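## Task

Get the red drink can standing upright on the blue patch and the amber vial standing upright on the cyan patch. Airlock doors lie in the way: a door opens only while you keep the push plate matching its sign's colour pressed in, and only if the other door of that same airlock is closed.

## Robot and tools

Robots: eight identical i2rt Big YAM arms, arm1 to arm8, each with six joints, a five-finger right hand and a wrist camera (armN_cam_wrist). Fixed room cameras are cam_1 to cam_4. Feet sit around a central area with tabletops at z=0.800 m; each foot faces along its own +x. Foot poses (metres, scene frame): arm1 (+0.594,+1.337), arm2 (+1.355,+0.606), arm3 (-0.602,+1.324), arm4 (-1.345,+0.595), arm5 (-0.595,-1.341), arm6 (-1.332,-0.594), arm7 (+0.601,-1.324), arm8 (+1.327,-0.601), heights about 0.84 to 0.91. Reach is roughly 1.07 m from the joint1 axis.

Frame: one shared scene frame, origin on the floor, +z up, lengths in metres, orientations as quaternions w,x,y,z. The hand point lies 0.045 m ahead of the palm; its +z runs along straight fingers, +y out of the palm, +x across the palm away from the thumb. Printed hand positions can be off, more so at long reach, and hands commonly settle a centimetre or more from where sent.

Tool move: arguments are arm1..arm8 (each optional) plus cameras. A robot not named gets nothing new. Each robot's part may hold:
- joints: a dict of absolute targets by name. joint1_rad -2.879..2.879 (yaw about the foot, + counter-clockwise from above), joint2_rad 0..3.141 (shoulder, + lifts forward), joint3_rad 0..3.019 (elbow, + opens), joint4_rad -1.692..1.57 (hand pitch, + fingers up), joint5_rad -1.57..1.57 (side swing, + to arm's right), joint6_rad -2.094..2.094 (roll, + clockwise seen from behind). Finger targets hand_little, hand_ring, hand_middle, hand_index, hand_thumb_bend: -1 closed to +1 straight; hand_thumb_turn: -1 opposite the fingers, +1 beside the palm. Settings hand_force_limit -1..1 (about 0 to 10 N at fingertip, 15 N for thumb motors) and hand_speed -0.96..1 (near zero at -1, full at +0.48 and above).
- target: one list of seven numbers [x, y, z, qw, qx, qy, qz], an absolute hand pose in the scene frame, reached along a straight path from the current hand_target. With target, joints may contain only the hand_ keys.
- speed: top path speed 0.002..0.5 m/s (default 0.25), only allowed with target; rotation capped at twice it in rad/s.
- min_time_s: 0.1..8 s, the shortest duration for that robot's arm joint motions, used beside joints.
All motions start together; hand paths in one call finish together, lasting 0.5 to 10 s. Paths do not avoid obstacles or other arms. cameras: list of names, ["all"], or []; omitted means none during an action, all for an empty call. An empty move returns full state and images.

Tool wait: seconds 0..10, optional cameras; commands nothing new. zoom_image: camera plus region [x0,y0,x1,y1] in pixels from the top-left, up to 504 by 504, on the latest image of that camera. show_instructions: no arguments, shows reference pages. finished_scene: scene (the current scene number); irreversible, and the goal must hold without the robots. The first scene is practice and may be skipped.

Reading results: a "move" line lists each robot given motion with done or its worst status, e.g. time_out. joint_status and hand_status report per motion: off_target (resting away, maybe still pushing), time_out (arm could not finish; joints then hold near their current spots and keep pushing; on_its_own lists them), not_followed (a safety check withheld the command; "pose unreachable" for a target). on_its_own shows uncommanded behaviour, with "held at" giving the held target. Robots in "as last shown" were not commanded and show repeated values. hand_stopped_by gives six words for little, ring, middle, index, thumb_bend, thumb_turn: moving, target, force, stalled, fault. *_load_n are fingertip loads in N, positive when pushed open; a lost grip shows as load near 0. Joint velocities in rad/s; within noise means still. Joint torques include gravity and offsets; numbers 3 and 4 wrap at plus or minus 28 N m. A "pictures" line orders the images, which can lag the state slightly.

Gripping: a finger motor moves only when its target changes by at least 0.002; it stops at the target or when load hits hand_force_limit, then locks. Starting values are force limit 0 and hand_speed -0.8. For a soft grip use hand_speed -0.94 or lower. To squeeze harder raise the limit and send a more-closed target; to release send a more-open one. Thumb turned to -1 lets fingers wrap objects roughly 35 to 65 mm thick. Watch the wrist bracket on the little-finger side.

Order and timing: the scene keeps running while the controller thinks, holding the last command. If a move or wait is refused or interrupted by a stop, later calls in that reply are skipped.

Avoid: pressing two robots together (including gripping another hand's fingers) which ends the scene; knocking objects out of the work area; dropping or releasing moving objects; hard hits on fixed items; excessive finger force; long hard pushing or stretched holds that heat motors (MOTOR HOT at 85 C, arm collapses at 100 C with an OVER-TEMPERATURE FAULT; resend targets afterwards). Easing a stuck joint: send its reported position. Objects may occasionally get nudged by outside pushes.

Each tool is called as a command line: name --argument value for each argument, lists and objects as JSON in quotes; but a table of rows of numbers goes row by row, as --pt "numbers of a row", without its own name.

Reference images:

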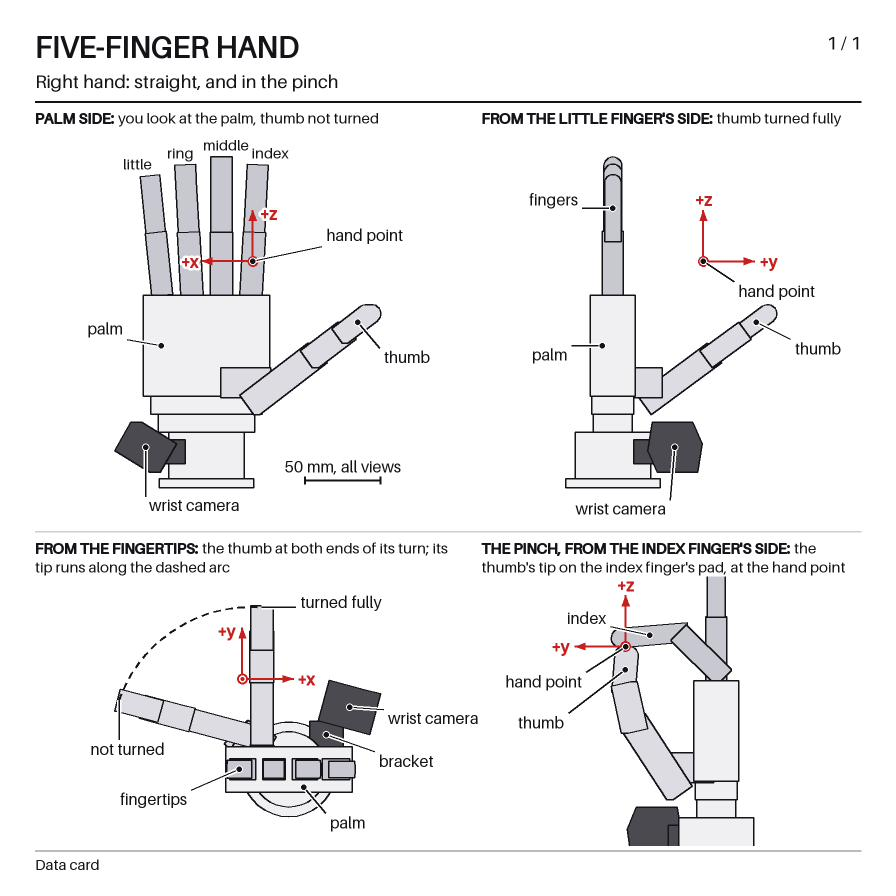

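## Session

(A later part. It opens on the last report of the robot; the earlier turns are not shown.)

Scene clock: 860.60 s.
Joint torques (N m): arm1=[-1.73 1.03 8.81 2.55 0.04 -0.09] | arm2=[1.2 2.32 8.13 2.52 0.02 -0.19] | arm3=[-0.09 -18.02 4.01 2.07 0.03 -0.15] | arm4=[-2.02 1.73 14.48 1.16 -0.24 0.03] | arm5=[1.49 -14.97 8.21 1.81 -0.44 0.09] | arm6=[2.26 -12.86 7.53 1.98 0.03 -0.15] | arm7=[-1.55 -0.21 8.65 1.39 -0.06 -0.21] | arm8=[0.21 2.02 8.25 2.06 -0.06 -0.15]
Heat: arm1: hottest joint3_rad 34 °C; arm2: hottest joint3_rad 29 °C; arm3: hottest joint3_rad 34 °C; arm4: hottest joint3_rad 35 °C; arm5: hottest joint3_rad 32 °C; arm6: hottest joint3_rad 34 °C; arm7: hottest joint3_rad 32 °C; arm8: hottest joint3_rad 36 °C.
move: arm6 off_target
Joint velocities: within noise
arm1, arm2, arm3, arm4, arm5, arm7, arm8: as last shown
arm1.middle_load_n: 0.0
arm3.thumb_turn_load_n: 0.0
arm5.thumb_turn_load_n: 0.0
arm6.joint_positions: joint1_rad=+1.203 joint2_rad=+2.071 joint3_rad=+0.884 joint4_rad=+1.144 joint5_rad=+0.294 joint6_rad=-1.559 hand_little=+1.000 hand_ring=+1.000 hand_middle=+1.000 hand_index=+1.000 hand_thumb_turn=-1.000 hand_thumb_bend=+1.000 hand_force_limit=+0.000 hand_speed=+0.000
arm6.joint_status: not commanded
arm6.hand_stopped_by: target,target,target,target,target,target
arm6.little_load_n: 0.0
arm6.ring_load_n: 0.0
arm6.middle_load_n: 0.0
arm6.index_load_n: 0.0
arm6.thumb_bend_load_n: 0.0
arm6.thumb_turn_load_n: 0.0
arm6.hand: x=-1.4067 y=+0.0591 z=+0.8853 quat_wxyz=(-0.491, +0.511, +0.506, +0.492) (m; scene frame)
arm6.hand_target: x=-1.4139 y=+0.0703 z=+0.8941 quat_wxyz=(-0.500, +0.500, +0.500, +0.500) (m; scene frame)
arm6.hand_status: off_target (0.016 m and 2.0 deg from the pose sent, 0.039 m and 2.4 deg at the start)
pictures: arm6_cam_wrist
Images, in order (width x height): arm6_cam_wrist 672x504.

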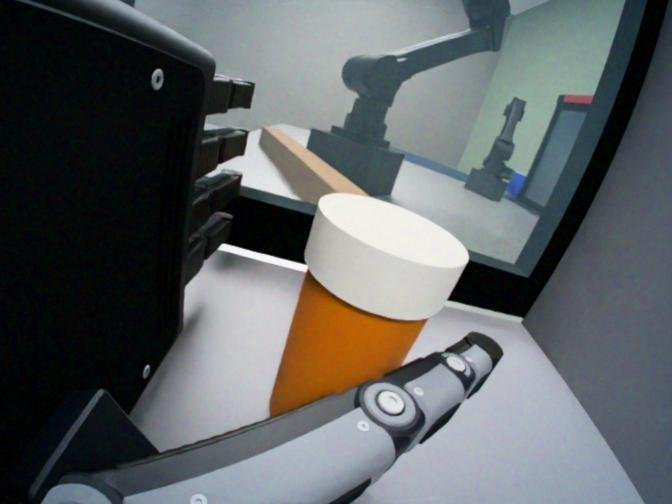

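move --arm6 '{"joints": {"hand_speed": -0.6, "hand_index": -0.05, "hand_middle": -0.05, "hand_ring": 0.3, "hand_little": 0.5, "hand_force_limit": -0.2}}' --cameras '[]'

move --arm6 '{"joints": {"hand_speed": -0.9, "hand_index": -0.4, "hand_middle": -0.4, "hand_thumb_bend": -0.4}}' --cameras '["arm6_cam_wrist"]'

Scene clock: 866.67 s.
Joint torques (N m): arm1=[-1.73 1.08 8.8 2.52 0.05 -0.09] | arm2=[2.84 1.2 8.2 2.32 0.05 -0.09] | arm3=[-0.03 -18.14 4.03 2.06 0.02 -0.14] | arm4=[-2.02 1.79 14.48 1.16 -0.24 0.03] | arm5=[1.44 -14.97 8.21 1.81 -0.44 0.09] | arm6=[2.2 -12.57 7.51 2 0.02 -0.16] | arm7=[-1.55 -0.21 8.65 1.39 -0.06 -0.21] | arm8=[0.21 2.02 8.24 2.09 -0.07 -0.15]
Heat: arm1: hottest joint3_rad 34 °C; arm2: hottest joint3_rad 29 °C; arm3: hottest joint3_rad 34 °C; arm4: hottest joint3_rad 35 °C; arm5: hottest joint3_rad 32 °C; arm6: hottest joint3_rad 34 °C; arm7: hottest joint3_rad 32 °C; arm8: hottest joint3_rad 36 °C.
move: arm6 done
Joint velocities: within noise
arm1, arm2, arm3, arm4, arm5, arm7, arm8: as last shown
arm3.thumb_turn_load_n: 0.5
arm4.thumb_bend_load_n: -0.5
arm5.ring_load_n: -1.5
arm5.thumb_turn_load_n: 0.5
arm6.joint_positions: joint1_rad=+1.203 joint2_rad=+2.071 joint3_rad=+0.884 joint4_rad=+1.144 joint5_rad=+0.294 joint6_rad=-1.559 hand_little=+0.500 hand_ring=+0.300 hand_middle=-0.050 hand_index=-0.050 hand_thumb_turn=-1.000 hand_thumb_bend=+1.000 hand_force_limit=-0.200 hand_speed=-0.600
arm6.joint_status: all done
arm6.hand_stopped_by: target,target,target,target,target,target
arm6.little_load_n: 0.0
arm6.ring_load_n: 0.0
arm6.middle_load_n: 0.0
arm6.index_load_n: 0.0
arm6.thumb_bend_load_n: 0.0
arm6.thumb_turn_load_n: 0.5
arm6.hand: x=-1.4067 y=+0.0591 z=+0.8853 quat_wxyz=(-0.491, +0.511, +0.506, +0.492) (m; scene frame)
arm6.hand_target: x=-1.4139 y=+0.0703 z=+0.8941 quat_wxyz=(-0.500, +0.500, +0.500, +0.500) (m; scene frame)
arm6.hand_status: not commanded
arm8.thumb_turn_load_n: 0.5
pictures: none
No camera images: "cameras" was empty.

Scene clock: 872.50 s.
Joint torques (N m): arm1=[-1.73 1.14 8.8 2.55 0.05 -0.08] | arm2=[2.2 2.37 8.24 2.37 0.02 -0.18] | arm3=[-0.03 -18.14 4.01 2.09 0.02 -0.14] | arm4=[-2.02 1.73 14.48 1.16 -0.24 0.03] | arm5=[1.49 -14.92 8.21 1.8 -0.44 0.09] | arm6=[2.26 -12.81 7.51 2.02 0.03 -0.17] | arm7=[-1.55 -0.21 8.65 1.37 -0.06 -0.21] | arm8=[0.15 2.02 8.25 2.07 -0.07 -0.15]
Heat: arm1: hottest joint3_rad 34 °C; arm2: hottest joint3_rad 29 °C; arm3: hottest joint3_rad 34 °C; arm4: hottest joint3_rad 35 °C; arm5: hottest joint3_rad 32 °C; arm6: hottest joint3_rad 34 °C; arm7: hottest joint3_rad 32 °C; arm8: hottest joint3_rad 36 °C.
move: arm6 off_target
Joint velocities: within noise
arm1, arm2, arm3, arm4, arm5, arm7, arm8: as last shown
arm4.thumb_bend_load_n: 0.0
arm4.thumb_turn_load_n: 0.0
arm5.ring_load_n: -2.0
arm6.joint_positions: joint1_rad=+1.203 joint2_rad=+2.071 joint3_rad=+0.884 joint4_rad=+1.144 joint5_rad=+0.294 joint6_rad=-1.559 hand_little=+0.500 hand_ring=+0.300 hand_middle=-0.225 hand_index=-0.215 hand_thumb_turn=-1.000 hand_thumb_bend=+0.900 hand_force_limit=-0.200 hand_speed=-0.900
arm6.joint_status: hand_middle off_target (ended at -0.225, target -0.400); hand_index off_target (ended at -0.215, target -0.400); hand_thumb_bend off_target (ended at +0.900, target -0.400); the others done
arm6.hand_stopped_by: target,target,force,force,force,target
arm6.little_load_n: 0.0
arm6.ring_load_n: 0.0
arm6.middle_load_n: 5.0
arm6.index_load_n: 6.0
arm6.thumb_bend_load_n: 6.0
arm6.thumb_turn_load_n: -1.5
arm6.hand: x=-1.4067 y=+0.0591 z=+0.8853 quat_wxyz=(-0.491, +0.511, +0.506, +0.492) (m; scene frame)
arm6.hand_target: x=-1.4139 y=+0.0703 z=+0.8941 quat_wxyz=(-0.500, +0.500, +0.500, +0.500) (m; scene frame)
arm6.hand_status: not commanded
arm7.thumb_turn_load_n: 0.0
arm8.thumb_turn_load_n: 0.0
pictures: arm6_cam_wrist
Images, in order (width x height): arm6_cam_wrist 672x504.

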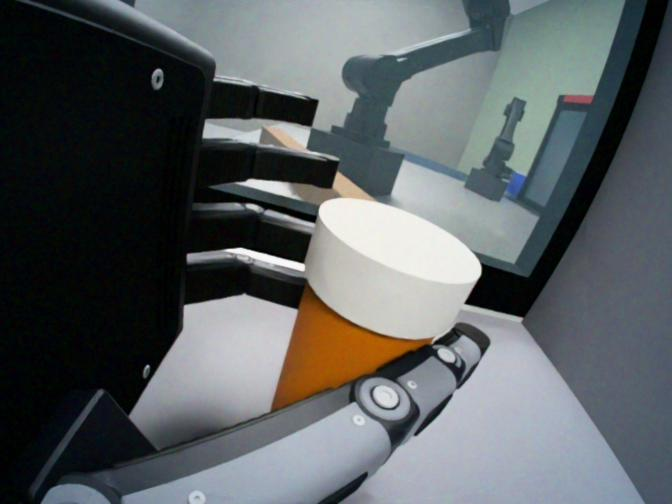

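move --arm6 '{"target": [-1.41, 0.055, 1.05, -0.5, 0.5, 0.5, 0.5], "speed": 0.12}' --arm4 '{"joints": {"joint2_rad": 2.0615, "joint3_rad": 0.923, "joint4_rad": 1.1385}, "min_time_s": 6}' --cameras '["arm6_cam_wrist", "cam_2"]'

Scene clock: 883.20 s.
Joint torques (N m): arm1=[-1.79 1.08 8.79 2.51 0.04 -0.08] | arm2=[1.55 1.67 8.2 2.55 0.05 -0.11] | arm3=[0.03 -18.14 4.01 2.07 0.02 -0.14] | arm4=[-1.9 -13.86 6.02 1.96 -0.12 0.02] | arm5=[1.49 -14.97 8.21 1.8 -0.44 0.09] | arm6=[2.32 -12.16 8.95 1.2 0.11 -0.18] | arm7=[-1.49 -0.15 8.64 1.39 -0.06 -0.21] | arm8=[0.21 2.08 8.24 2.09 -0.06 -0.14]
Heat: arm1: hottest joint3_rad 34 °C; arm2: hottest joint3_rad 29 °C; arm3: hottest joint3_rad 34 °C; arm4: hottest joint3_rad 35 °C; arm5: hottest joint3_rad 32 °C; arm6: hottest joint3_rad 34 °C; arm7: hottest joint3_rad 32 °C; arm8: hottest joint3_rad 36 °C.
move: arm4 done; arm6 moving
Joint velocities: within noise
arm1, arm2, arm3, arm5, arm7, arm8: as last shown
arm3.thumb_turn_load_n: 0.0
arm4.joint_positions: joint1_rad=-1.993 joint2_rad=+2.059 joint3_rad=+0.920 joint4_rad=+1.121 joint5_rad=-1.059 joint6_rad=-1.584 hand_little=-1.000 hand_ring=-1.000 hand_middle=-1.000 hand_index=-1.000 hand_thumb_turn=-1.000 hand_thumb_bend=+1.000 hand_force_limit=+0.000 hand_speed=+0.000
arm4.joint_status: all done
arm4.hand_stopped_by: target,target,target,target,target,target
arm4.little_load_n: 0.0
arm4.ring_load_n: 0.0
arm4.middle_load_n: 0.0
arm4.index_load_n: 0.0
arm4.thumb_bend_load_n: 0.0
arm4.thumb_turn_load_n: 0.5
arm4.hand: x=-1.8302 y=+0.1535 z=+0.9388 quat_wxyz=(+0.489, +0.501, -0.503, +0.506) (m; scene frame)
arm4.hand_target: x=-1.8379 y=+0.1601 z=+0.9419 quat_wxyz=(+0.496, +0.496, -0.504, +0.504) (m; scene frame)
arm4.hand_status: not commanded
arm6.joint_positions: joint1_rad=+1.203 joint2_rad=+1.686 joint3_rad=+0.884 joint4_rad=+0.777 joint5_rad=+0.294 joint6_rad=-1.559 hand_little=+0.500 hand_ring=+0.300 hand_middle=-0.225 hand_index=-0.215 hand_thumb_turn=-1.000 hand_thumb_bend=+0.900 hand_force_limit=-0.200 hand_speed=-0.900
arm6.joint_status: not commanded
arm6.hand_stopped_by: target,target,force,force,force,target
arm6.little_load_n: -0.5
arm6.ring_load_n: 0.0
arm6.middle_load_n: 5.5
arm6.index_load_n: 6.0
arm6.thumb_bend_load_n: 6.5
arm6.thumb_turn_load_n: -1.5
arm6.hand: x=-1.4042 y=+0.0513 z=+1.0382 quat_wxyz=(-0.496, +0.508, +0.501, +0.495) (m; scene frame)
arm6.hand_target: x=-1.4099 y=+0.0548 z=+1.0501 quat_wxyz=(-0.500, +0.500, +0.500, +0.500) (m; scene frame)
arm6.hand_status: moving (0.014 m and 1.1 deg from the pose sent, 0.165 m and 2.0 deg at the start)
pictures: arm6_cam_wrist, cam_2
Images, in order (width x height): arm6_cam_wrist 672x504, cam_2 896x504.

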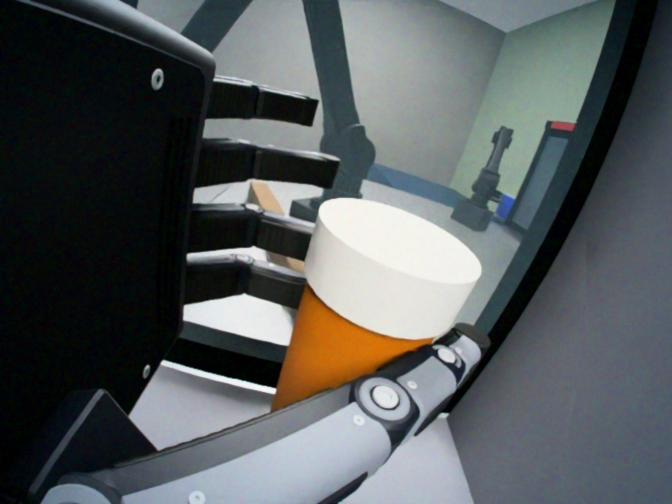

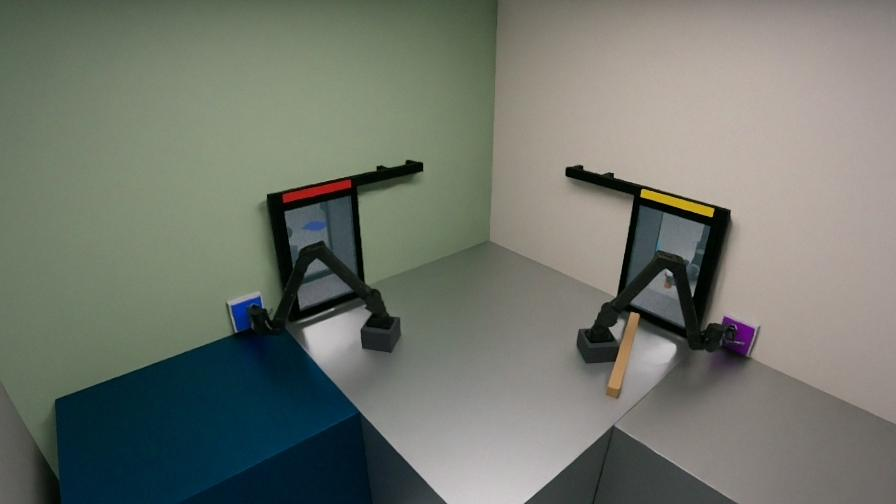

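move --arm6 '{"target": [-1.385, -0.30, 1.21, -0.5, 0.5, 0.5, 0.5], "speed": 0.2}' --cameras '[]'

move --arm6 '{"joints": {"joint1_rad": -0.60, "joint5_rad": 1.2, "joint2_rad": 0.5, "joint3_rad": 0.6, "joint4_rad": -0.08}, "min_time_s": 5}' --cameras '["cam_3", "arm6_cam_wrist"]'

Scene clock: 905.97 s.
Joint torques (N m): arm1=[-1.73 1.14 8.81 2.54 0.05 -0.08] | arm2=[1.38 2.55 8.01 2.32 0.07 -0.17] | arm3=[0.03 -18.14 4 2.07 0.02 -0.14] | arm4=[-1.9 -13.8 6.05 2 -0.12 0.03] | arm5=[1.49 -14.92 8.21 1.81 -0.44 0.09] | arm6=[2.49 1.61 12.36 1.06 0.16 -0.02] | arm7=[-1.55 -0.21 8.65 1.39 -0.06 -0.21] | arm8=[0.21 2.02 8.25 2.09 -0.07 -0.15]
Heat: arm1: hottest joint3_rad 34 °C; arm2: hottest joint3_rad 29 °C; arm3: hottest joint3_rad 34 °C; arm4: hottest joint3_rad 34 °C; arm5: hottest joint3_rad 32 °C; arm6: hottest joint3_rad 34 °C; arm7: hottest joint3_rad 32 °C; arm8: hottest joint3_rad 36 °C.
move: arm6 off_target
Joint velocities: within noise
arm1, arm2, arm3, arm4, arm5, arm7, arm8: as last shown
arm1.thumb_bend_load_n: -0.5
arm3.ring_load_n: 0.5
arm4.ring_load_n: 0.5
arm4.thumb_turn_load_n: 0.0
arm5.thumb_turn_load_n: 0.0
arm6.joint_positions: joint1_rad=+1.746 joint2_rad=+0.408 joint3_rad=+0.511 joint4_rad=-0.140 joint5_rad=+0.838 joint6_rad=-1.566 hand_little=+0.500 hand_ring=+0.300 hand_middle=-0.224 hand_index=-0.215 hand_thumb_turn=-1.000 hand_thumb_bend=+0.900 hand_force_limit=-0.200 hand_speed=-0.900
arm6.joint_status: not commanded
arm6.hand_stopped_by: target,target,force,force,force,target
arm6.little_load_n: 0.0
arm6.ring_load_n: 0.0
arm6.middle_load_n: 5.5
arm6.index_load_n: 6.0
arm6.thumb_bend_load_n: 6.5
arm6.thumb_turn_load_n: -1.5
arm6.hand: x=-1.3831 y=-0.2981 z=+1.1942 quat_wxyz=(-0.489, +0.502, +0.507, +0.502) (m; scene frame)
arm6.hand_target: x=-1.3847 y=-0.3000 z=+1.2098 quat_wxyz=(-0.500, +0.500, +0.500, +0.500) (m; scene frame)
arm6.hand_status: off_target (0.016 m and 1.6 deg from the pose sent, 0.392 m and 1.1 deg at the start)
arm7.middle_load_n: -0.5
arm7.thumb_bend_load_n: -0.5
arm7.thumb_turn_load_n: 0.5
pictures: none
No camera images: "cameras" was empty.

Scene clock: 911.43 s.
Joint torques (N m): arm1=[-1.67 1.14 8.81 2.55 0.05 -0.09] | arm2=[2.78 2.43 8.08 2.51 -0.02 -0.18] | arm3=[-0.15 -18.14 3.99 2.04 0.02 -0.15] | arm4=[-1.9 -13.86 6.04 2 -0.12 0.03] | arm5=[1.49 -14.97 8.21 1.81 -0.44 0.09] | arm6=[0.91 1.79 15.17 1.54 0.17 -0.04] | arm7=[-1.55 -0.15 8.65 1.39 -0.06 -0.21] | arm8=[0.21 2.02 8.23 2.09 -0.07 -0.15]
Heat: arm1: hottest joint3_rad 34 °C; arm2: hottest joint3_rad 29 °C; arm3: hottest joint3_rad 34 °C; arm4: hottest joint3_rad 33 °C; arm5: hottest joint3_rad 32 °C; arm6: hottest joint3_rad 34 °C; arm7: hottest joint3_rad 32 °C; arm8: hottest joint3_rad 36 °C.
move: arm6 done
Joint velocities: within noise
arm1.joint_positions: joint1_rad=+0.806 joint2_rad=+0.631 joint3_rad=+1.351 joint4_rad=-1.536 joint5_rad=+0.000 joint6_rad=-1.200 hand_little=+1.000 hand_ring=+1.000 hand_middle=+1.000 hand_index=+1.000 hand_thumb_turn=+1.000 hand_thumb_bend=+1.000 hand_force_limit=+0.000 hand_speed=-0.800
arm1.joint_status: not commanded
arm1.hand_stopped_by: target,target,target,target,target,target
arm1.little_load_n: 0.0
arm1.ring_load_n: 0.0
arm1.middle_load_n: 0.0
arm1.index_load_n: 0.0
arm1.thumb_bend_load_n: 0.0
arm1.thumb_turn_load_n: 0.0
arm1.hand: x=+0.5855 y=+1.1425 z=+1.3020 quat_wxyz=(+0.177, +0.596, -0.713, +0.324) (m; scene frame)
arm1.hand_target: x=+0.5857 y=+1.1417 z=+1.3138 quat_wxyz=(+0.184, +0.593, -0.708, +0.336) (m; scene frame)
arm1.hand_status: not commanded
arm2.joint_positions: joint1_rad=-0.604 joint2_rad=+0.646 joint3_rad=+1.465 joint4_rad=-1.536 joint5_rad=+0.000 joint6_rad=-1.200 hand_little=+1.000 hand_ring=+1.000 hand_middle=+1.000 hand_index=+1.000 hand_thumb_turn=+1.000 hand_thumb_bend=+1.000 hand_force_limit=+0.000 hand_speed=-0.800
arm2.joint_status: not commanded
arm2.hand_stopped_by: target,target,target,target,target,target
arm2.little_load_n: 0.0
arm2.ring_load_n: 0.0
arm2.middle_load_n: 0.0
arm2.index_load_n: 0.0
arm2.thumb_bend_load_n: 0.0
arm2.thumb_turn_load_n: 0.0
arm2.hand: x=+1.1585 y=+0.6280 z=+1.3679 quat_wxyz=(+0.402, -0.125, -0.903, +0.089) (m; scene frame)
arm2.hand_target: x=+1.1592 y=+0.6280 z=+1.3753 quat_wxyz=(+0.410, -0.125, -0.899, +0.091) (m; scene frame)
arm2.hand_status: not commanded
arm3.joint_positions: joint1_rad=+2.044 joint2_rad=+2.217 joint3_rad=+1.123 joint4_rad=+1.070 joint5_rad=+1.128 joint6_rad=-1.590 hand_little=-1.000 hand_ring=-1.000 hand_middle=-1.000 hand_index=-1.000 hand_thumb_turn=-1.000 hand_thumb_bend=+1.000 hand_force_limit=+0.000 hand_speed=+0.000
arm3.joint_status: not commanded
arm3.hand_stopped_by: target,target,target,target,target,target
arm3.little_load_n: 0.0
arm3.ring_load_n: 0.0
arm3.middle_load_n: 0.0
arm3.index_load_n: 0.0
arm3.thumb_bend_load_n: 0.0
arm3.thumb_turn_load_n: 0.5
arm3.hand: x=-0.1682 y=+1.7605 z=+0.9260 quat_wxyz=(+0.014, +0.714, +0.011, +0.700) (m; scene frame)
arm3.hand_target: x=-0.1699 y=+1.7647 z=+0.9446 quat_wxyz=(+0.000, +0.707, +0.000, +0.707) (m; scene frame)
arm3.hand_status: not commanded
arm4: as last shown
arm4.ring_load_n: 0.0
arm4.thumb_turn_load_n: 0.5
arm5.joint_positions: joint1_rad=-1.794 joint2_rad=+1.945 joint3_rad=+1.028 joint4_rad=+0.891 joint5_rad=-0.927 joint6_rad=-1.581 hand_little=-1.000 hand_ring=-1.000 hand_middle=-1.000 hand_index=-1.000 hand_thumb_turn=-1.000 hand_thumb_bend=+1.000 hand_force_limit=+0.000 hand_speed=+0.000
arm5.joint_status: not commanded
arm5.hand_stopped_by: target,target,target,target,target,target
arm5.little_load_n: 0.0
arm5.ring_load_n: -2.0
arm5.middle_load_n: 0.0
arm5.index_load_n: 0.0
arm5.thumb_bend_load_n: 0.0
arm5.thumb_turn_load_n: 0.0
arm5.hand: x=-0.0989 y=-1.8419 z=+0.9584 quat_wxyz=(+0.006, +0.714, -0.017, +0.700) (m; scene frame)
arm5.hand_target: x=-0.0788 y=-1.8390 z=+0.9702 quat_wxyz=(+0.000, +0.707, +0.000, +0.707) (m; scene frame)
arm5.hand_status: not commanded
arm6.joint_positions: joint1_rad=-0.591 joint2_rad=+0.495 joint3_rad=+0.534 joint4_rad=-0.095 joint5_rad=+1.197 joint6_rad=-1.566 hand_little=+0.500 hand_ring=+0.300 hand_middle=-0.225 hand_index=-0.215 hand_thumb_turn=-1.000 hand_thumb_bend=+0.900 hand_force_limit=-0.200 hand_speed=-0.900
arm6.joint_status: all done
arm6.hand_stopped_by: target,target,force,force,force,target
arm6.little_load_n: 0.0
arm6.ring_load_n: 0.0
arm6.middle_load_n: 5.5
arm6.index_load_n: 6.0
arm6.thumb_bend_load_n: 6.0
arm6.thumb_turn_load_n: -1.5
arm6.hand: x=-1.1289 y=-0.7866 z=+1.1933 quat_wxyz=(+0.388, +0.614, -0.370, +0.579) (m; scene frame)
arm6.hand_target: x=-1.1289 y=-0.7886 z=+1.2248 quat_wxyz=(+0.376, +0.590, -0.390, +0.599) (m; scene frame)
arm6.hand_status: not commanded
arm7.joint_positions: joint1_rad=+1.564 joint2_rad=+0.479 joint3_rad=+0.537 joint4_rad=-0.042 joint5_rad=+0.678 joint6_rad=-1.570 hand_little=+1.000 hand_ring=+1.000 hand_middle=+1.000 hand_index=+1.000 hand_thumb_turn=-1.000 hand_thumb_bend=+1.000 hand_force_limit=+0.000 hand_speed=+0.000
arm7.joint_status: not commanded
arm7.hand_stopped_by: target,target,target,target,target,target
arm7.little_load_n: 0.0
arm7.ring_load_n: 0.0
arm7.middle_load_n: 0.0
arm7.index_load_n: 0.0
arm7.thumb_bend_load_n: 0.0
arm7.thumb_turn_load_n: 0.5
arm7.hand: x=+0.2670 y=-1.3749 z=+1.2286 quat_wxyz=(-0.707, +0.001, +0.707, +0.000) (m; scene frame)
arm7.hand_target: x=+0.2681 y=-1.3702 z=+1.2320 quat_wxyz=(-0.708, +0.000, +0.706, +0.007) (m; scene frame)
arm7.hand_status: not commanded
arm8.joint_positions: joint1_rad=+0.481 joint2_rad=+0.606 joint3_rad=+1.446 joint4_rad=-1.536 joint5_rad=+0.000 joint6_rad=-1.200 hand_little=+1.000 hand_ring=+1.000 hand_middle=+1.000 hand_index=+1.000 hand_thumb_turn=+1.000 hand_thumb_bend=+1.000 hand_force_limit=+0.000 hand_speed=-0.800
arm8.joint_status: not commanded
arm8.hand_stopped_by: target,target,target,target,target,target
arm8.little_load_n: 0.0
arm8.ring_load_n: 0.0
arm8.middle_load_n: 0.0
arm8.index_load_n: 0.0
arm8.thumb_bend_load_n: 0.0
arm8.thumb_turn_load_n: 0.0
arm8.hand: x=+1.1528 y=-0.5378 z=+1.3264 quat_wxyz=(-0.418, +0.222, +0.880, -0.046) (m; scene frame)
arm8.hand_target: x=+1.1530 y=-0.5379 z=+1.3369 quat_wxyz=(-0.430, +0.220, +0.874, -0.048) (m; scene frame)
arm8.hand_status: not commanded
pictures: arm6_cam_wrist, cam_3
Images, in order (width x height): arm6_cam_wrist 672x504, cam_3 896x504.

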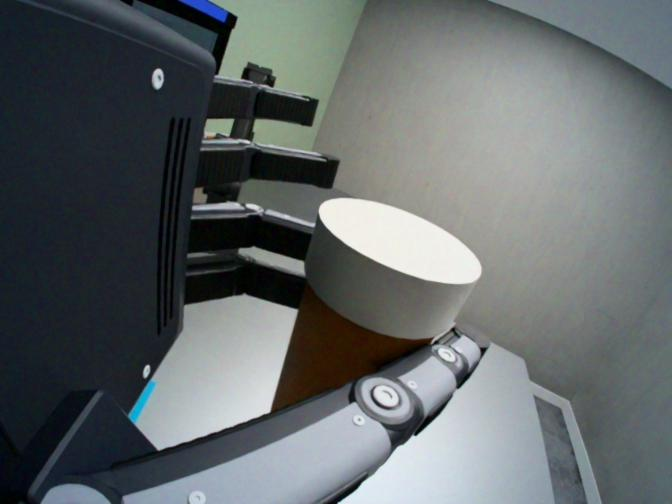

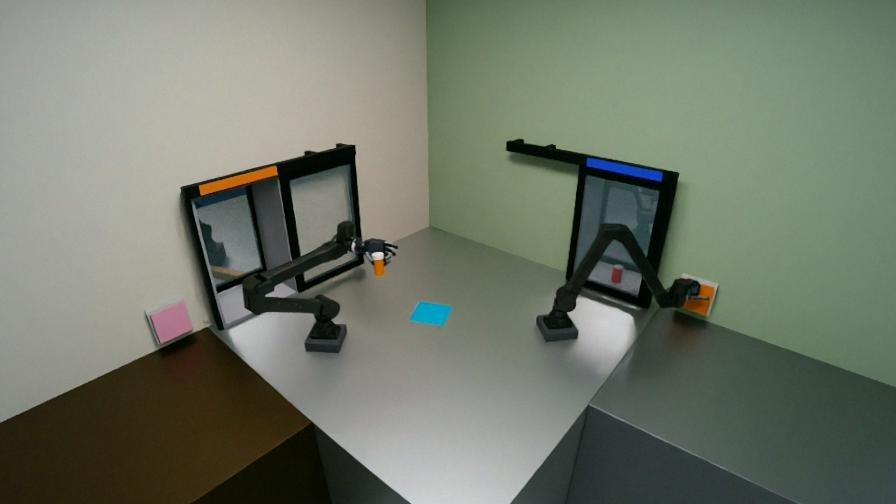

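move --arm6 '{"target": [-0.859, -0.761, 1.0, 0.382, 0.595, -0.382, 0.595], "speed": 0.2}' --arm5 '{"target": [-0.19, -1.84, 0.975, 0, 0.7071, 0, 0.7071], "speed": 0.1}' --cameras '["cam_3", "arm6_cam_wrist"]'

Scene clock: 920.10 s.
Joint torques (N m): arm1=[-1.67 1.03 8.79 2.54 0.05 -0.08] | arm2=[2.32 2.37 8.39 2.47 -0.02 -0.14] | arm3=[-0.03 -18.2 4 2.07 0.01 -0.15] | arm4=[-1.85 -13.8 6.04 2.02 -0.12 0.03] | arm5=[-1.67 -16.44 4.79 2.43 -0.16 0.11] | arm6=[2.2 -9.58 9.25 1.52 0.15 -0.23] | arm7=[-1.49 -0.15 8.65 1.39 -0.06 -0.21] | arm8=[0.21 2.08 8.24 2.07 -0.06 -0.15]
Heat: arm1: hottest joint3_rad 34 °C; arm2: hottest joint3_rad 29 °C; arm3: hottest joint3_rad 34 °C; arm4: hottest joint3_rad 33 °C; arm5: hottest joint3_rad 32 °C; arm6: hottest joint3_rad 34 °C; arm7: hottest joint3_rad 32 °C; arm8: hottest joint3_rad 36 °C.
move: arm5 off_target; arm6 off_target
Joint velocities: within noise
arm1, arm2, arm3, arm4, arm7, arm8: as last shown
arm5.joint_positions: joint1_rad=-1.943 joint2_rad=+1.877 joint3_rad=+0.896 joint4_rad=+0.943 joint5_rad=-1.120 joint6_rad=-1.581 hand_little=-1.000 hand_ring=-1.000 hand_middle=-1.000 hand_index=-1.000 hand_thumb_turn=-1.000 hand_thumb_bend=+1.000 hand_force_limit=+0.000 hand_speed=+0.000
arm5.joint_status: not commanded
arm5.hand_stopped_by: target,target,target,target,target,target
arm5.little_load_n: 0.0
arm5.ring_load_n: 0.0
arm5.middle_load_n: 0.0
arm5.index_load_n: 0.0
arm5.thumb_bend_load_n: 0.0
arm5.thumb_turn_load_n: 0.5
arm5.hand: x=-0.1832 y=-1.8350 z=+0.9552 quat_wxyz=(-0.014, +0.714, -0.006, +0.700) (m; scene frame)
arm5.hand_target: x=-0.1898 y=-1.8399 z=+0.9747 quat_wxyz=(+0.000, +0.707, +0.000, +0.707) (m; scene frame)
arm5.hand_status: off_target (0.022 m and 2.1 deg from the pose sent, 0.093 m and 2.3 deg at the start)
arm6.joint_positions: joint1_rad=-0.582 joint2_rad=+1.716 joint3_rad=+0.746 joint4_rad=+0.945 joint5_rad=+1.220 joint6_rad=-1.569 hand_little=+0.500 hand_ring=+0.300 hand_middle=-0.225 hand_index=-0.215 hand_thumb_turn=-1.000 hand_thumb_bend=+0.900 hand_force_limit=-0.200 hand_speed=-0.900
arm6.joint_status: not commanded
arm6.hand_stopped_by: target,target,force,force,force,target
arm6.little_load_n: 0.0
arm6.ring_load_n: 0.0
arm6.middle_load_n: 5.5
arm6.index_load_n: 5.5
arm6.thumb_bend_load_n: 6.0
arm6.thumb_turn_load_n: -1.5
arm6.hand: x=-0.8750 y=-0.7651 z=+0.9905 quat_wxyz=(+0.387, +0.603, -0.380, +0.585) (m; scene frame)
arm6.hand_target: x=-0.8598 y=-0.7608 z=+1.0000 quat_wxyz=(+0.382, +0.595, -0.382, +0.595) (m; scene frame)
arm6.hand_status: off_target (0.019 m and 1.6 deg from the pose sent, 0.333 m and 3.2 deg at the start)
pictures: arm6_cam_wrist, cam_3
Images, in order (width x height): arm6_cam_wrist 672x504, cam_3 896x504.

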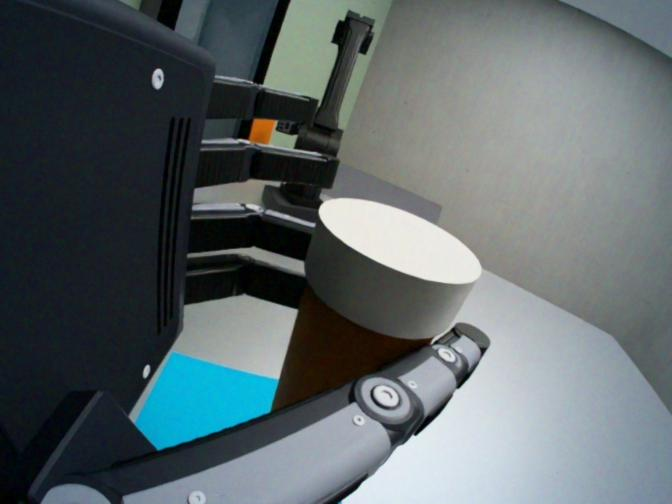

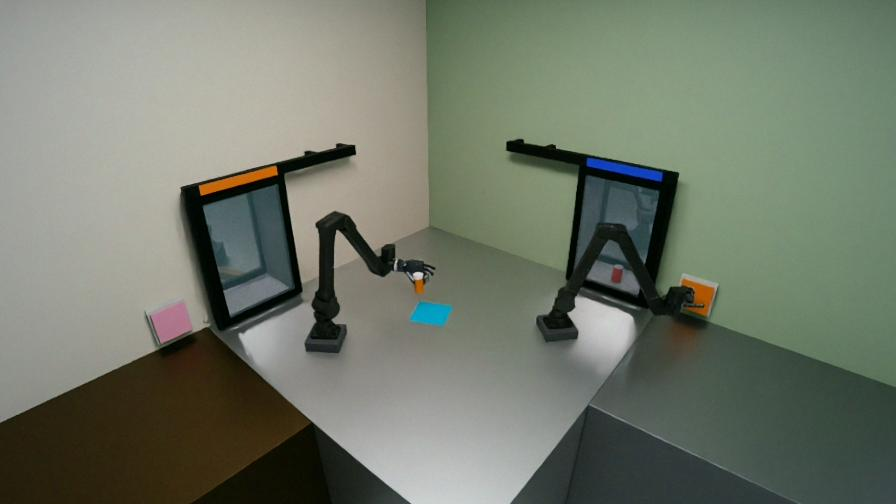

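move --arm6 '{"target": [-0.815, -0.788, 0.925, 0.382, 0.595, -0.382, 0.595], "speed": 0.15}' --cameras '["cam_3", "arm6_cam_wrist"]'

zoom_image --camera "cam_3" --region '[370, 240, 510, 350]'

Scene clock: 930.70 s.
Joint torques (N m): arm1=[-1.85 1.08 8.8 2.56 0.04 -0.09] | arm2=[2.26 2.14 7.99 2.33 0.03 -0.16] | arm3=[-0.09 -18.14 4.01 2.09 0.02 -0.13] | arm4=[-1.9 -13.8 6.05 2 -0.12 0.03] | arm5=[-1.67 -16.5 4.79 2.43 -0.16 0.1] | arm6=[1.03 -12.1 7.76 1.61 -0.07 -0.21] | arm7=[-1.55 -0.21 8.65 1.39 -0.06 -0.21] | arm8=[0.21 2.02 8.25 2.07 -0.07 -0.15]
Heat: arm1: hottest joint3_rad 34 °C; arm2: hottest joint3_rad 29 °C; arm3: hottest joint3_rad 34 °C; arm4: hottest joint3_rad 32 °C; arm5: hottest joint3_rad 31 °C; arm6: hottest joint3_rad 34 °C; arm7: hottest joint3_rad 32 °C; arm8: hottest joint3_rad 36 °C.
move: arm6 off_target
Joint velocities: within noise
arm1, arm2, arm3, arm4, arm5, arm7, arm8: as last shown
arm3.thumb_turn_load_n: 0.0
arm4.thumb_turn_load_n: 0.0
arm5.thumb_turn_load_n: 0.0
arm6.joint_positions: joint1_rad=-0.630 joint2_rad=+1.982 joint3_rad=+0.869 joint4_rad=+1.090 joint5_rad=+1.162 joint6_rad=-1.570 hand_little=+0.500 hand_ring=+0.300 hand_middle=-0.225 hand_index=-0.215 hand_thumb_turn=-1.000 hand_thumb_bend=+0.900 hand_force_limit=-0.200 hand_speed=-0.900
arm6.joint_status: not commanded
arm6.hand_stopped_by: target,target,force,force,force,target
arm6.little_load_n: 0.0
arm6.ring_load_n: 0.0
arm6.middle_load_n: 5.0
arm6.index_load_n: 6.0
arm6.thumb_bend_load_n: 6.5
arm6.thumb_turn_load_n: -1.5
arm6.hand: x=-0.8272 y=-0.7838 z=+0.9183 quat_wxyz=(+0.383, +0.605, -0.377, +0.587) (m; scene frame)
arm6.hand_target: x=-0.8156 y=-0.7880 z=+0.9251 quat_wxyz=(+0.382, +0.595, -0.382, +0.595) (m; scene frame)
arm6.hand_status: off_target (0.015 m and 1.5 deg from the pose sent, 0.092 m and 1.6 deg at the start)
pictures: arm6_cam_wrist, cam_3
Images, in order (width x height): arm6_cam_wrist 672x504, cam_3 896x504.

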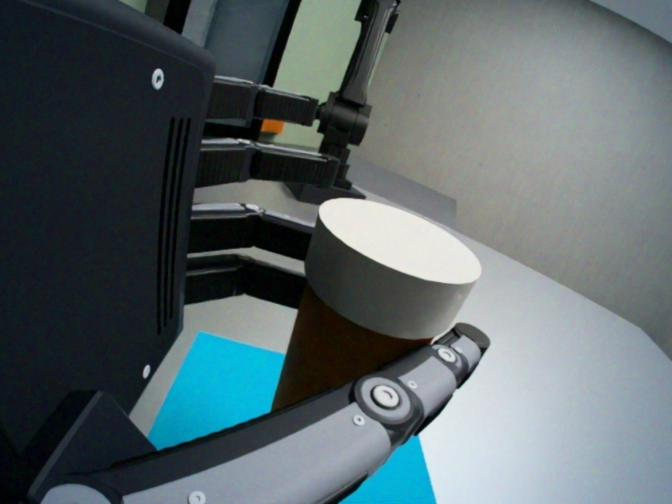

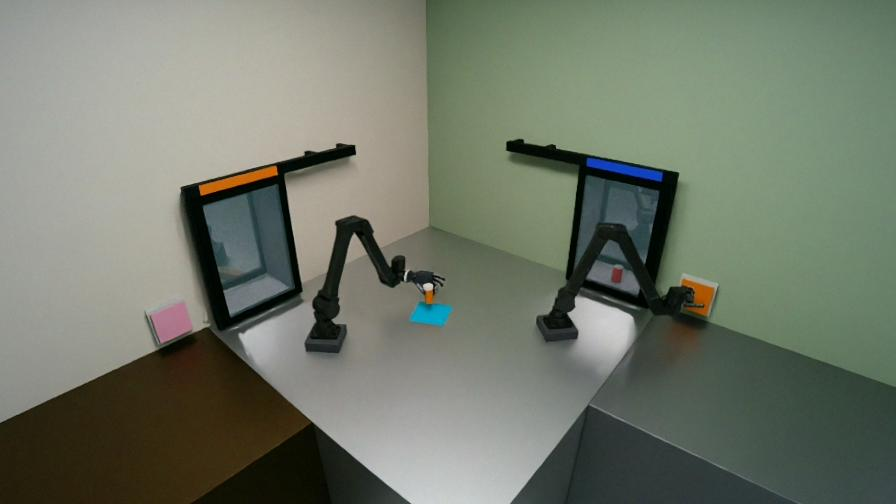

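Scaled by 3.600 from the camera's 896x504 image, which has a finer 1280x720 frame.

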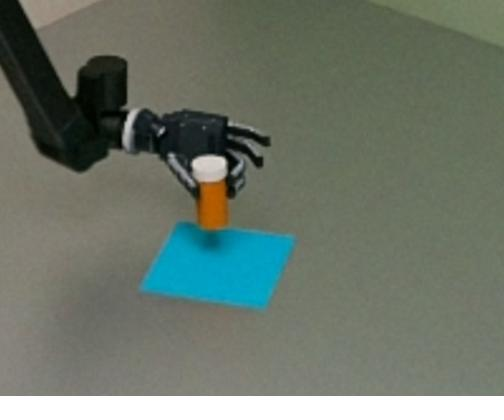

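move --arm6 '{"target": [-0.824, -0.808, 0.882, 0.382, 0.595, -0.382, 0.595], "speed": 0.08}' --cameras '["cam_3"]'

zoom_image --camera "cam_3" --region '[370, 240, 510, 350]'

Scene clock: 941.03 s.
Joint torques (N m): arm1=[-1.73 1.14 8.79 2.54 0.05 -0.08] | arm2=[2.37 1.96 8.05 2.52 -0.01 -0.12] | arm3=[-0.15 -18.02 4.03 2.07 0.03 -0.15] | arm4=[-1.9 -13.86 6.04 1.99 -0.12 0.03] | arm5=[-1.67 -16.5 4.79 2.43 -0.16 0.11] | arm6=[1.03 -12.28 6.12 1.61 -0.1 -0.2] | arm7=[-1.55 -0.15 8.64 1.39 -0.06 -0.21] | arm8=[0.21 2.08 8.25 2.06 -0.06 -0.15]
Heat: arm1: hottest joint3_rad 34 °C; arm2: hottest joint3_rad 29 °C; arm3: hottest joint3_rad 34 °C; arm4: hottest joint3_rad 32 °C; arm5: hottest joint3_rad 31 °C; arm6: hottest joint3_rad 33 °C; arm7: hottest joint3_rad 32 °C; arm8: hottest joint3_rad 36 °C.
move: arm6 done
Joint velocities: within noise
arm1, arm2, arm3, arm4, arm5, arm7, arm8: as last shown
arm2.ring_load_n: -0.5
arm4.ring_load_n: 0.5
arm4.middle_load_n: 0.5
arm4.thumb_turn_load_n: 0.5
arm5.thumb_turn_load_n: 0.5
arm6.joint_positions: joint1_rad=-0.671 joint2_rad=+2.086 joint3_rad=+0.869 joint4_rad=+1.205 joint5_rad=+1.120 joint6_rad=-1.570 hand_little=+0.500 hand_ring=+0.300 hand_middle=-0.225 hand_index=-0.215 hand_thumb_turn=-1.000 hand_thumb_bend=+0.900 hand_force_limit=-0.200 hand_speed=-0.900
arm6.joint_status: not commanded
arm6.hand_stopped_by: target,target,force,force,force,target
arm6.little_load_n: 0.0
arm6.ring_load_n: 0.0
arm6.middle_load_n: 5.0
arm6.index_load_n: 6.0
arm6.thumb_bend_load_n: 6.0
arm6.thumb_turn_load_n: -1.5
arm6.hand: x=-0.8312 y=-0.8031 z=+0.8795 quat_wxyz=(+0.381, +0.602, -0.380, +0.590) (m; scene frame)
arm6.hand_target: x=-0.8243 y=-0.8080 z=+0.8821 quat_wxyz=(+0.382, +0.595, -0.382, +0.595) (m; scene frame)
arm6.hand_status: done (0.009 m and 1.0 deg from the pose sent, 0.044 m and 1.5 deg at the start)
arm7.ring_load_n: 0.5
arm7.thumb_turn_load_n: 0.0
pictures: cam_3
Images, in order (width x height): cam_3 896x504.

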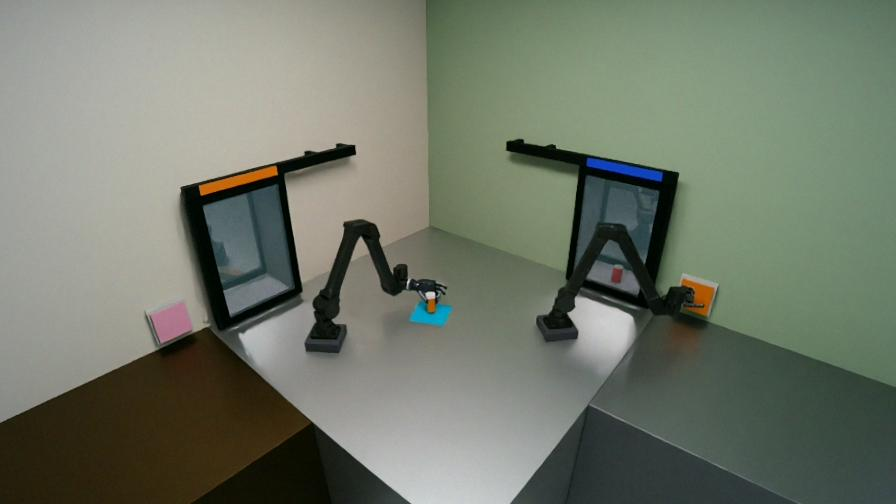

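Scaled by 3.600 from the camera's 896x504 image, which has a finer 1280x720 frame.

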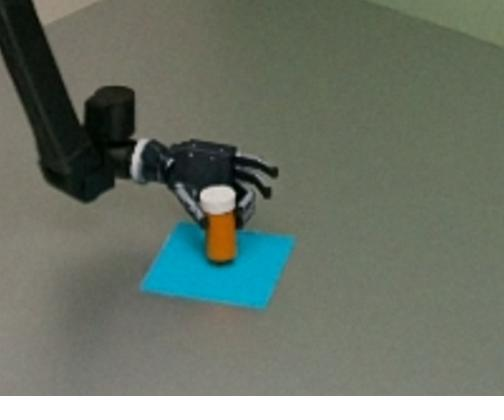

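move --arm6 '{"target": [-0.825, -0.807, 0.866, 0.382, 0.595, -0.382, 0.595], "speed": 0.05}' --cameras '[]'

move --arm6 '{"target": [-0.825, -0.807, 0.860, 0.382, 0.595, -0.382, 0.595], "speed": 0.04}' --cameras '["arm6_cam_wrist"]'

Scene clock: 947.83 s.
Joint torques (N m): arm1=[-1.67 1.14 8.83 2.55 0.05 -0.08] | arm2=[1.9 1.96 8.31 2.55 -0.01 -0.17] | arm3=[-0.09 -18.14 4 2.06 0.02 -0.14] | arm4=[-1.9 -13.8 6.05 2 -0.12 0.03] | arm5=[-1.67 -16.44 4.79 2.43 -0.16 0.11] | arm6=[1.2 -12.51 6.17 1.66 -0.02 -0.19] | arm7=[-1.55 -0.15 8.65 1.39 -0.06 -0.21] | arm8=[0.21 2.08 8.27 2.07 -0.07 -0.15]
Heat: arm1: hottest joint3_rad 34 °C; arm2: hottest joint3_rad 29 °C; arm3: hottest joint3_rad 34 °C; arm4: hottest joint3_rad 32 °C; arm5: hottest joint3_rad 31 °C; arm6: hottest joint3_rad 33 °C; arm7: hottest joint3_rad 32 °C; arm8: hottest joint3_rad 36 °C.
move: arm6 off_target
Joint velocities: within noise
arm1, arm2, arm3, arm4, arm5, arm7, arm8: as last shown
arm1.middle_load_n: 0.5
arm2.ring_load_n: 0.0
arm3.thumb_turn_load_n: 0.5
arm4.ring_load_n: 0.0
arm4.middle_load_n: 0.0
arm4.thumb_turn_load_n: 0.0
arm5.thumb_turn_load_n: 0.0
arm6.joint_positions: joint1_rad=-0.671 joint2_rad=+2.128 joint3_rad=+0.869 joint4_rad=+1.242 joint5_rad=+1.120 joint6_rad=-1.570 hand_little=+0.500 hand_ring=+0.300 hand_middle=-0.225 hand_index=-0.215 hand_thumb_turn=-1.000 hand_thumb_bend=+0.900 hand_force_limit=-0.200 hand_speed=-0.900
arm6.joint_status: not commanded
arm6.hand_stopped_by: target,target,force,force,force,target
arm6.little_load_n: 0.0
arm6.ring_load_n: 0.5
arm6.middle_load_n: 5.5
arm6.index_load_n: 6.0
arm6.thumb_bend_load_n: 6.0
arm6.thumb_turn_load_n: -1.5
arm6.hand: x=-0.8344 y=-0.8029 z=+0.8628 quat_wxyz=(+0.382, +0.604, -0.379, +0.589) (m; scene frame)
arm6.hand_target: x=-0.8253 y=-0.8070 z=+0.8661 quat_wxyz=(+0.382, +0.595, -0.382, +0.595) (m; scene frame)
arm6.hand_status: off_target (0.011 m and 1.3 deg from the pose sent, 0.015 m and 1.0 deg at the start)
arm7.ring_load_n: 0.0
pictures: none
No camera images: "cameras" was empty.

Scene clock: 948.83 s.
Joint torques (N m): arm1=[-1.79 1.08 8.81 2.55 0.04 -0.08] | arm2=[2.08 1.9 8.14 2.61 0.03 -0.1] | arm3=[-0.03 -18.14 3.99 2.04 0.03 -0.14] | arm4=[-1.85 -13.86 6.04 2.02 -0.12 0.03] | arm5=[-1.67 -16.44 4.79 2.43 -0.16 0.1] | arm6=[1.26 -12.1 6 1.62 -0.03 -0.17] | arm7=[-1.55 -0.15 8.65 1.4 -0.06 -0.21] | arm8=[0.21 2.08 8.24 2.07 -0.07 -0.15]
Heat: arm1: hottest joint3_rad 34 °C; arm2: hottest joint3_rad 29 °C; arm3: hottest joint3_rad 34 °C; arm4: hottest joint3_rad 31 °C; arm5: hottest joint3_rad 31 °C; arm6: hottest joint3_rad 33 °C; arm7: hottest joint3_rad 32 °C; arm8: hottest joint3_rad 36 °C.
move: arm6 done
Joint velocities: within noise
arm1, arm2, arm3, arm4, arm5, arm7, arm8: as last shown
arm1.middle_load_n: 0.0
arm3.thumb_turn_load_n: 0.0
arm4.thumb_turn_load_n: 0.5
arm5.thumb_turn_load_n: 0.5
arm6.joint_positions: joint1_rad=-0.671 joint2_rad=+2.141 joint3_rad=+0.875 joint4_rad=+1.256 joint5_rad=+1.120 joint6_rad=-1.572 hand_little=+0.500 hand_ring=+0.300 hand_middle=-0.224 hand_index=-0.215 hand_thumb_turn=-1.000 hand_thumb_bend=+0.900 hand_force_limit=-0.200 hand_speed=-0.900
arm6.joint_status: not commanded
arm6.hand_stopped_by: target,target,force,force,force,target
arm6.little_load_n: 0.0
arm6.ring_load_n: 0.0
arm6.middle_load_n: 5.5
arm6.index_load_n: 6.0
arm6.thumb_bend_load_n: 6.0
arm6.thumb_turn_load_n: -2.0
arm6.hand: x=-0.8334 y=-0.8029 z=+0.8593 quat_wxyz=(+0.381, +0.602, -0.379, +0.590) (m; scene frame)
arm6.hand_target: x=-0.8253 y=-0.8070 z=+0.8602 quat_wxyz=(+0.382, +0.595, -0.382, +0.595) (m; scene frame)
arm6.hand_status: done (0.009 m and 1.0 deg from the pose sent, 0.011 m and 1.3 deg at the start)
arm7.thumb_turn_load_n: 0.5
pictures: arm6_cam_wrist
Images, in order (width x height): arm6_cam_wrist 672x504.

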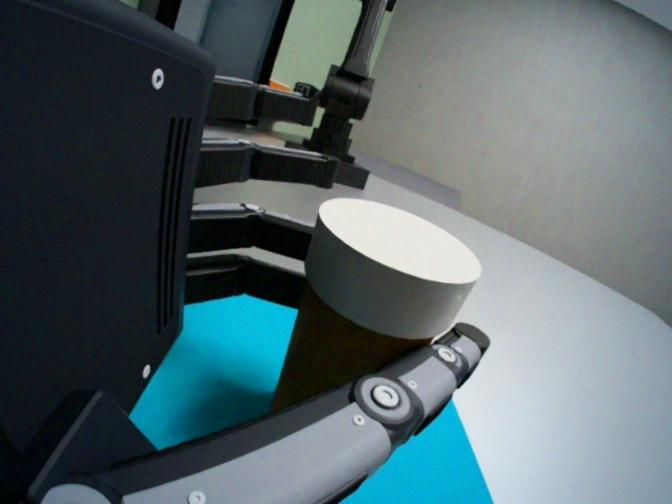

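move --arm6 '{"target": [-0.825, -0.807, 0.854, 0.382, 0.595, -0.382, 0.595], "speed": 0.04}' --cameras '["cam_3"]'

zoom_image --camera "cam_3" --region '[370, 240, 510, 350]'

Scene clock: 955.87 s.
Joint torques (N m): arm1=[-1.67 1.2 8.83 2.54 0.04 -0.08] | arm2=[2.37 1.9 8.2 2.21 0.06 -0.15] | arm3=[0.03 -18.08 4.05 2.07 0.03 -0.15] | arm4=[-1.85 -13.86 6.05 2.02 -0.11 0.03] | arm5=[-1.67 -16.44 4.79 2.43 -0.16 0.1] | arm6=[1.26 -11.52 5.93 1.44 -0.05 -0.06] | arm7=[-1.55 -0.15 8.64 1.39 -0.06 -0.21] | arm8=[0.21 2.02 8.24 2.09 -0.06 -0.15]
Heat: arm1: hottest joint3_rad 34 °C; arm2: hottest joint3_rad 29 °C; arm3: hottest joint3_rad 34 °C; arm4: hottest joint3_rad 31 °C; arm5: hottest joint3_rad 31 °C; arm6: hottest joint3_rad 33 °C; arm7: hottest joint3_rad 32 °C; arm8: hottest joint3_rad 36 °C.
move: arm6 done
Joint velocities: within noise
arm1, arm2, arm3, arm5, arm7, arm8: as last shown
arm3.ring_load_n: 0.5
arm4.joint_positions: joint1_rad=-1.993 joint2_rad=+2.059 joint3_rad=+0.920 joint4_rad=+1.121 joint5_rad=-1.059 joint6_rad=-1.584 hand_little=-1.000 hand_ring=-1.000 hand_middle=-1.000 hand_index=-1.000 hand_thumb_turn=-1.000 hand_thumb_bend=+1.000 hand_force_limit=+0.000 hand_speed=+0.000
arm4.joint_status: not commanded
arm4.hand_stopped_by: target,target,target,target,target,target
arm4.little_load_n: 0.0
arm4.ring_load_n: 0.0
arm4.middle_load_n: 0.0
arm4.index_load_n: 0.0
arm4.thumb_bend_load_n: -0.5
arm4.thumb_turn_load_n: 0.5
arm4.hand: x=-1.8302 y=+0.1535 z=+0.9388 quat_wxyz=(+0.489, +0.501, -0.503, +0.506) (m; scene frame)
arm4.hand_target: x=-1.8379 y=+0.1601 z=+0.9419 quat_wxyz=(+0.496, +0.496, -0.504, +0.504) (m; scene frame)
arm4.hand_status: not commanded
arm5.thumb_turn_load_n: 0.0
arm6.joint_positions: joint1_rad=-0.671 joint2_rad=+2.150 joint3_rad=+0.879 joint4_rad=+1.272 joint5_rad=+1.120 joint6_rad=-1.583 hand_little=+0.500 hand_ring=+0.300 hand_middle=-0.224 hand_index=-0.215 hand_thumb_turn=-1.000 hand_thumb_bend=+0.900 hand_force_limit=-0.200 hand_speed=-0.900
arm6.joint_status: not commanded
arm6.hand_stopped_by: target,target,force,force,force,target
arm6.little_load_n: 0.0
arm6.ring_load_n: 0.0
arm6.middle_load_n: 5.5
arm6.index_load_n: 4.5
arm6.thumb_bend_load_n: 6.0
arm6.thumb_turn_load_n: -4.0
arm6.hand: x=-0.8324 y=-0.8031 z=+0.8586 quat_wxyz=(+0.382, +0.601, -0.378, +0.592) (m; scene frame)
arm6.hand_target: x=-0.8253 y=-0.8070 z=+0.8541 quat_wxyz=(+0.382, +0.595, -0.382, +0.595) (m; scene frame)
arm6.hand_status: done (0.010 m and 0.9 deg from the pose sent, 0.011 m and 1.0 deg at the start)
pictures: cam_3
Images, in order (width x height): cam_3 896x504.

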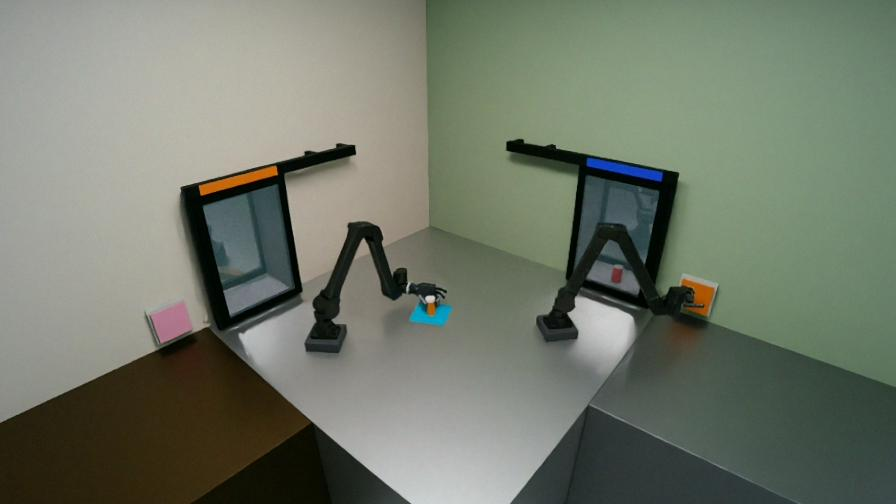

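Scaled by 3.600 from the camera's 896x504 image, which has a finer 1280x720 frame.

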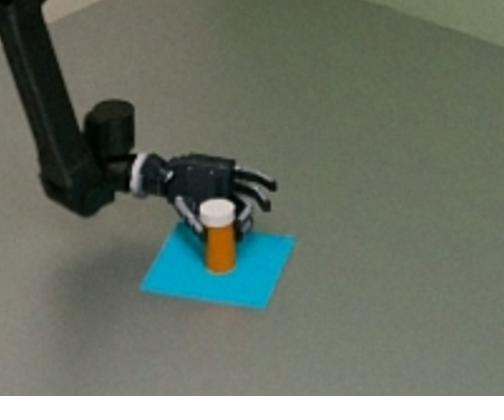

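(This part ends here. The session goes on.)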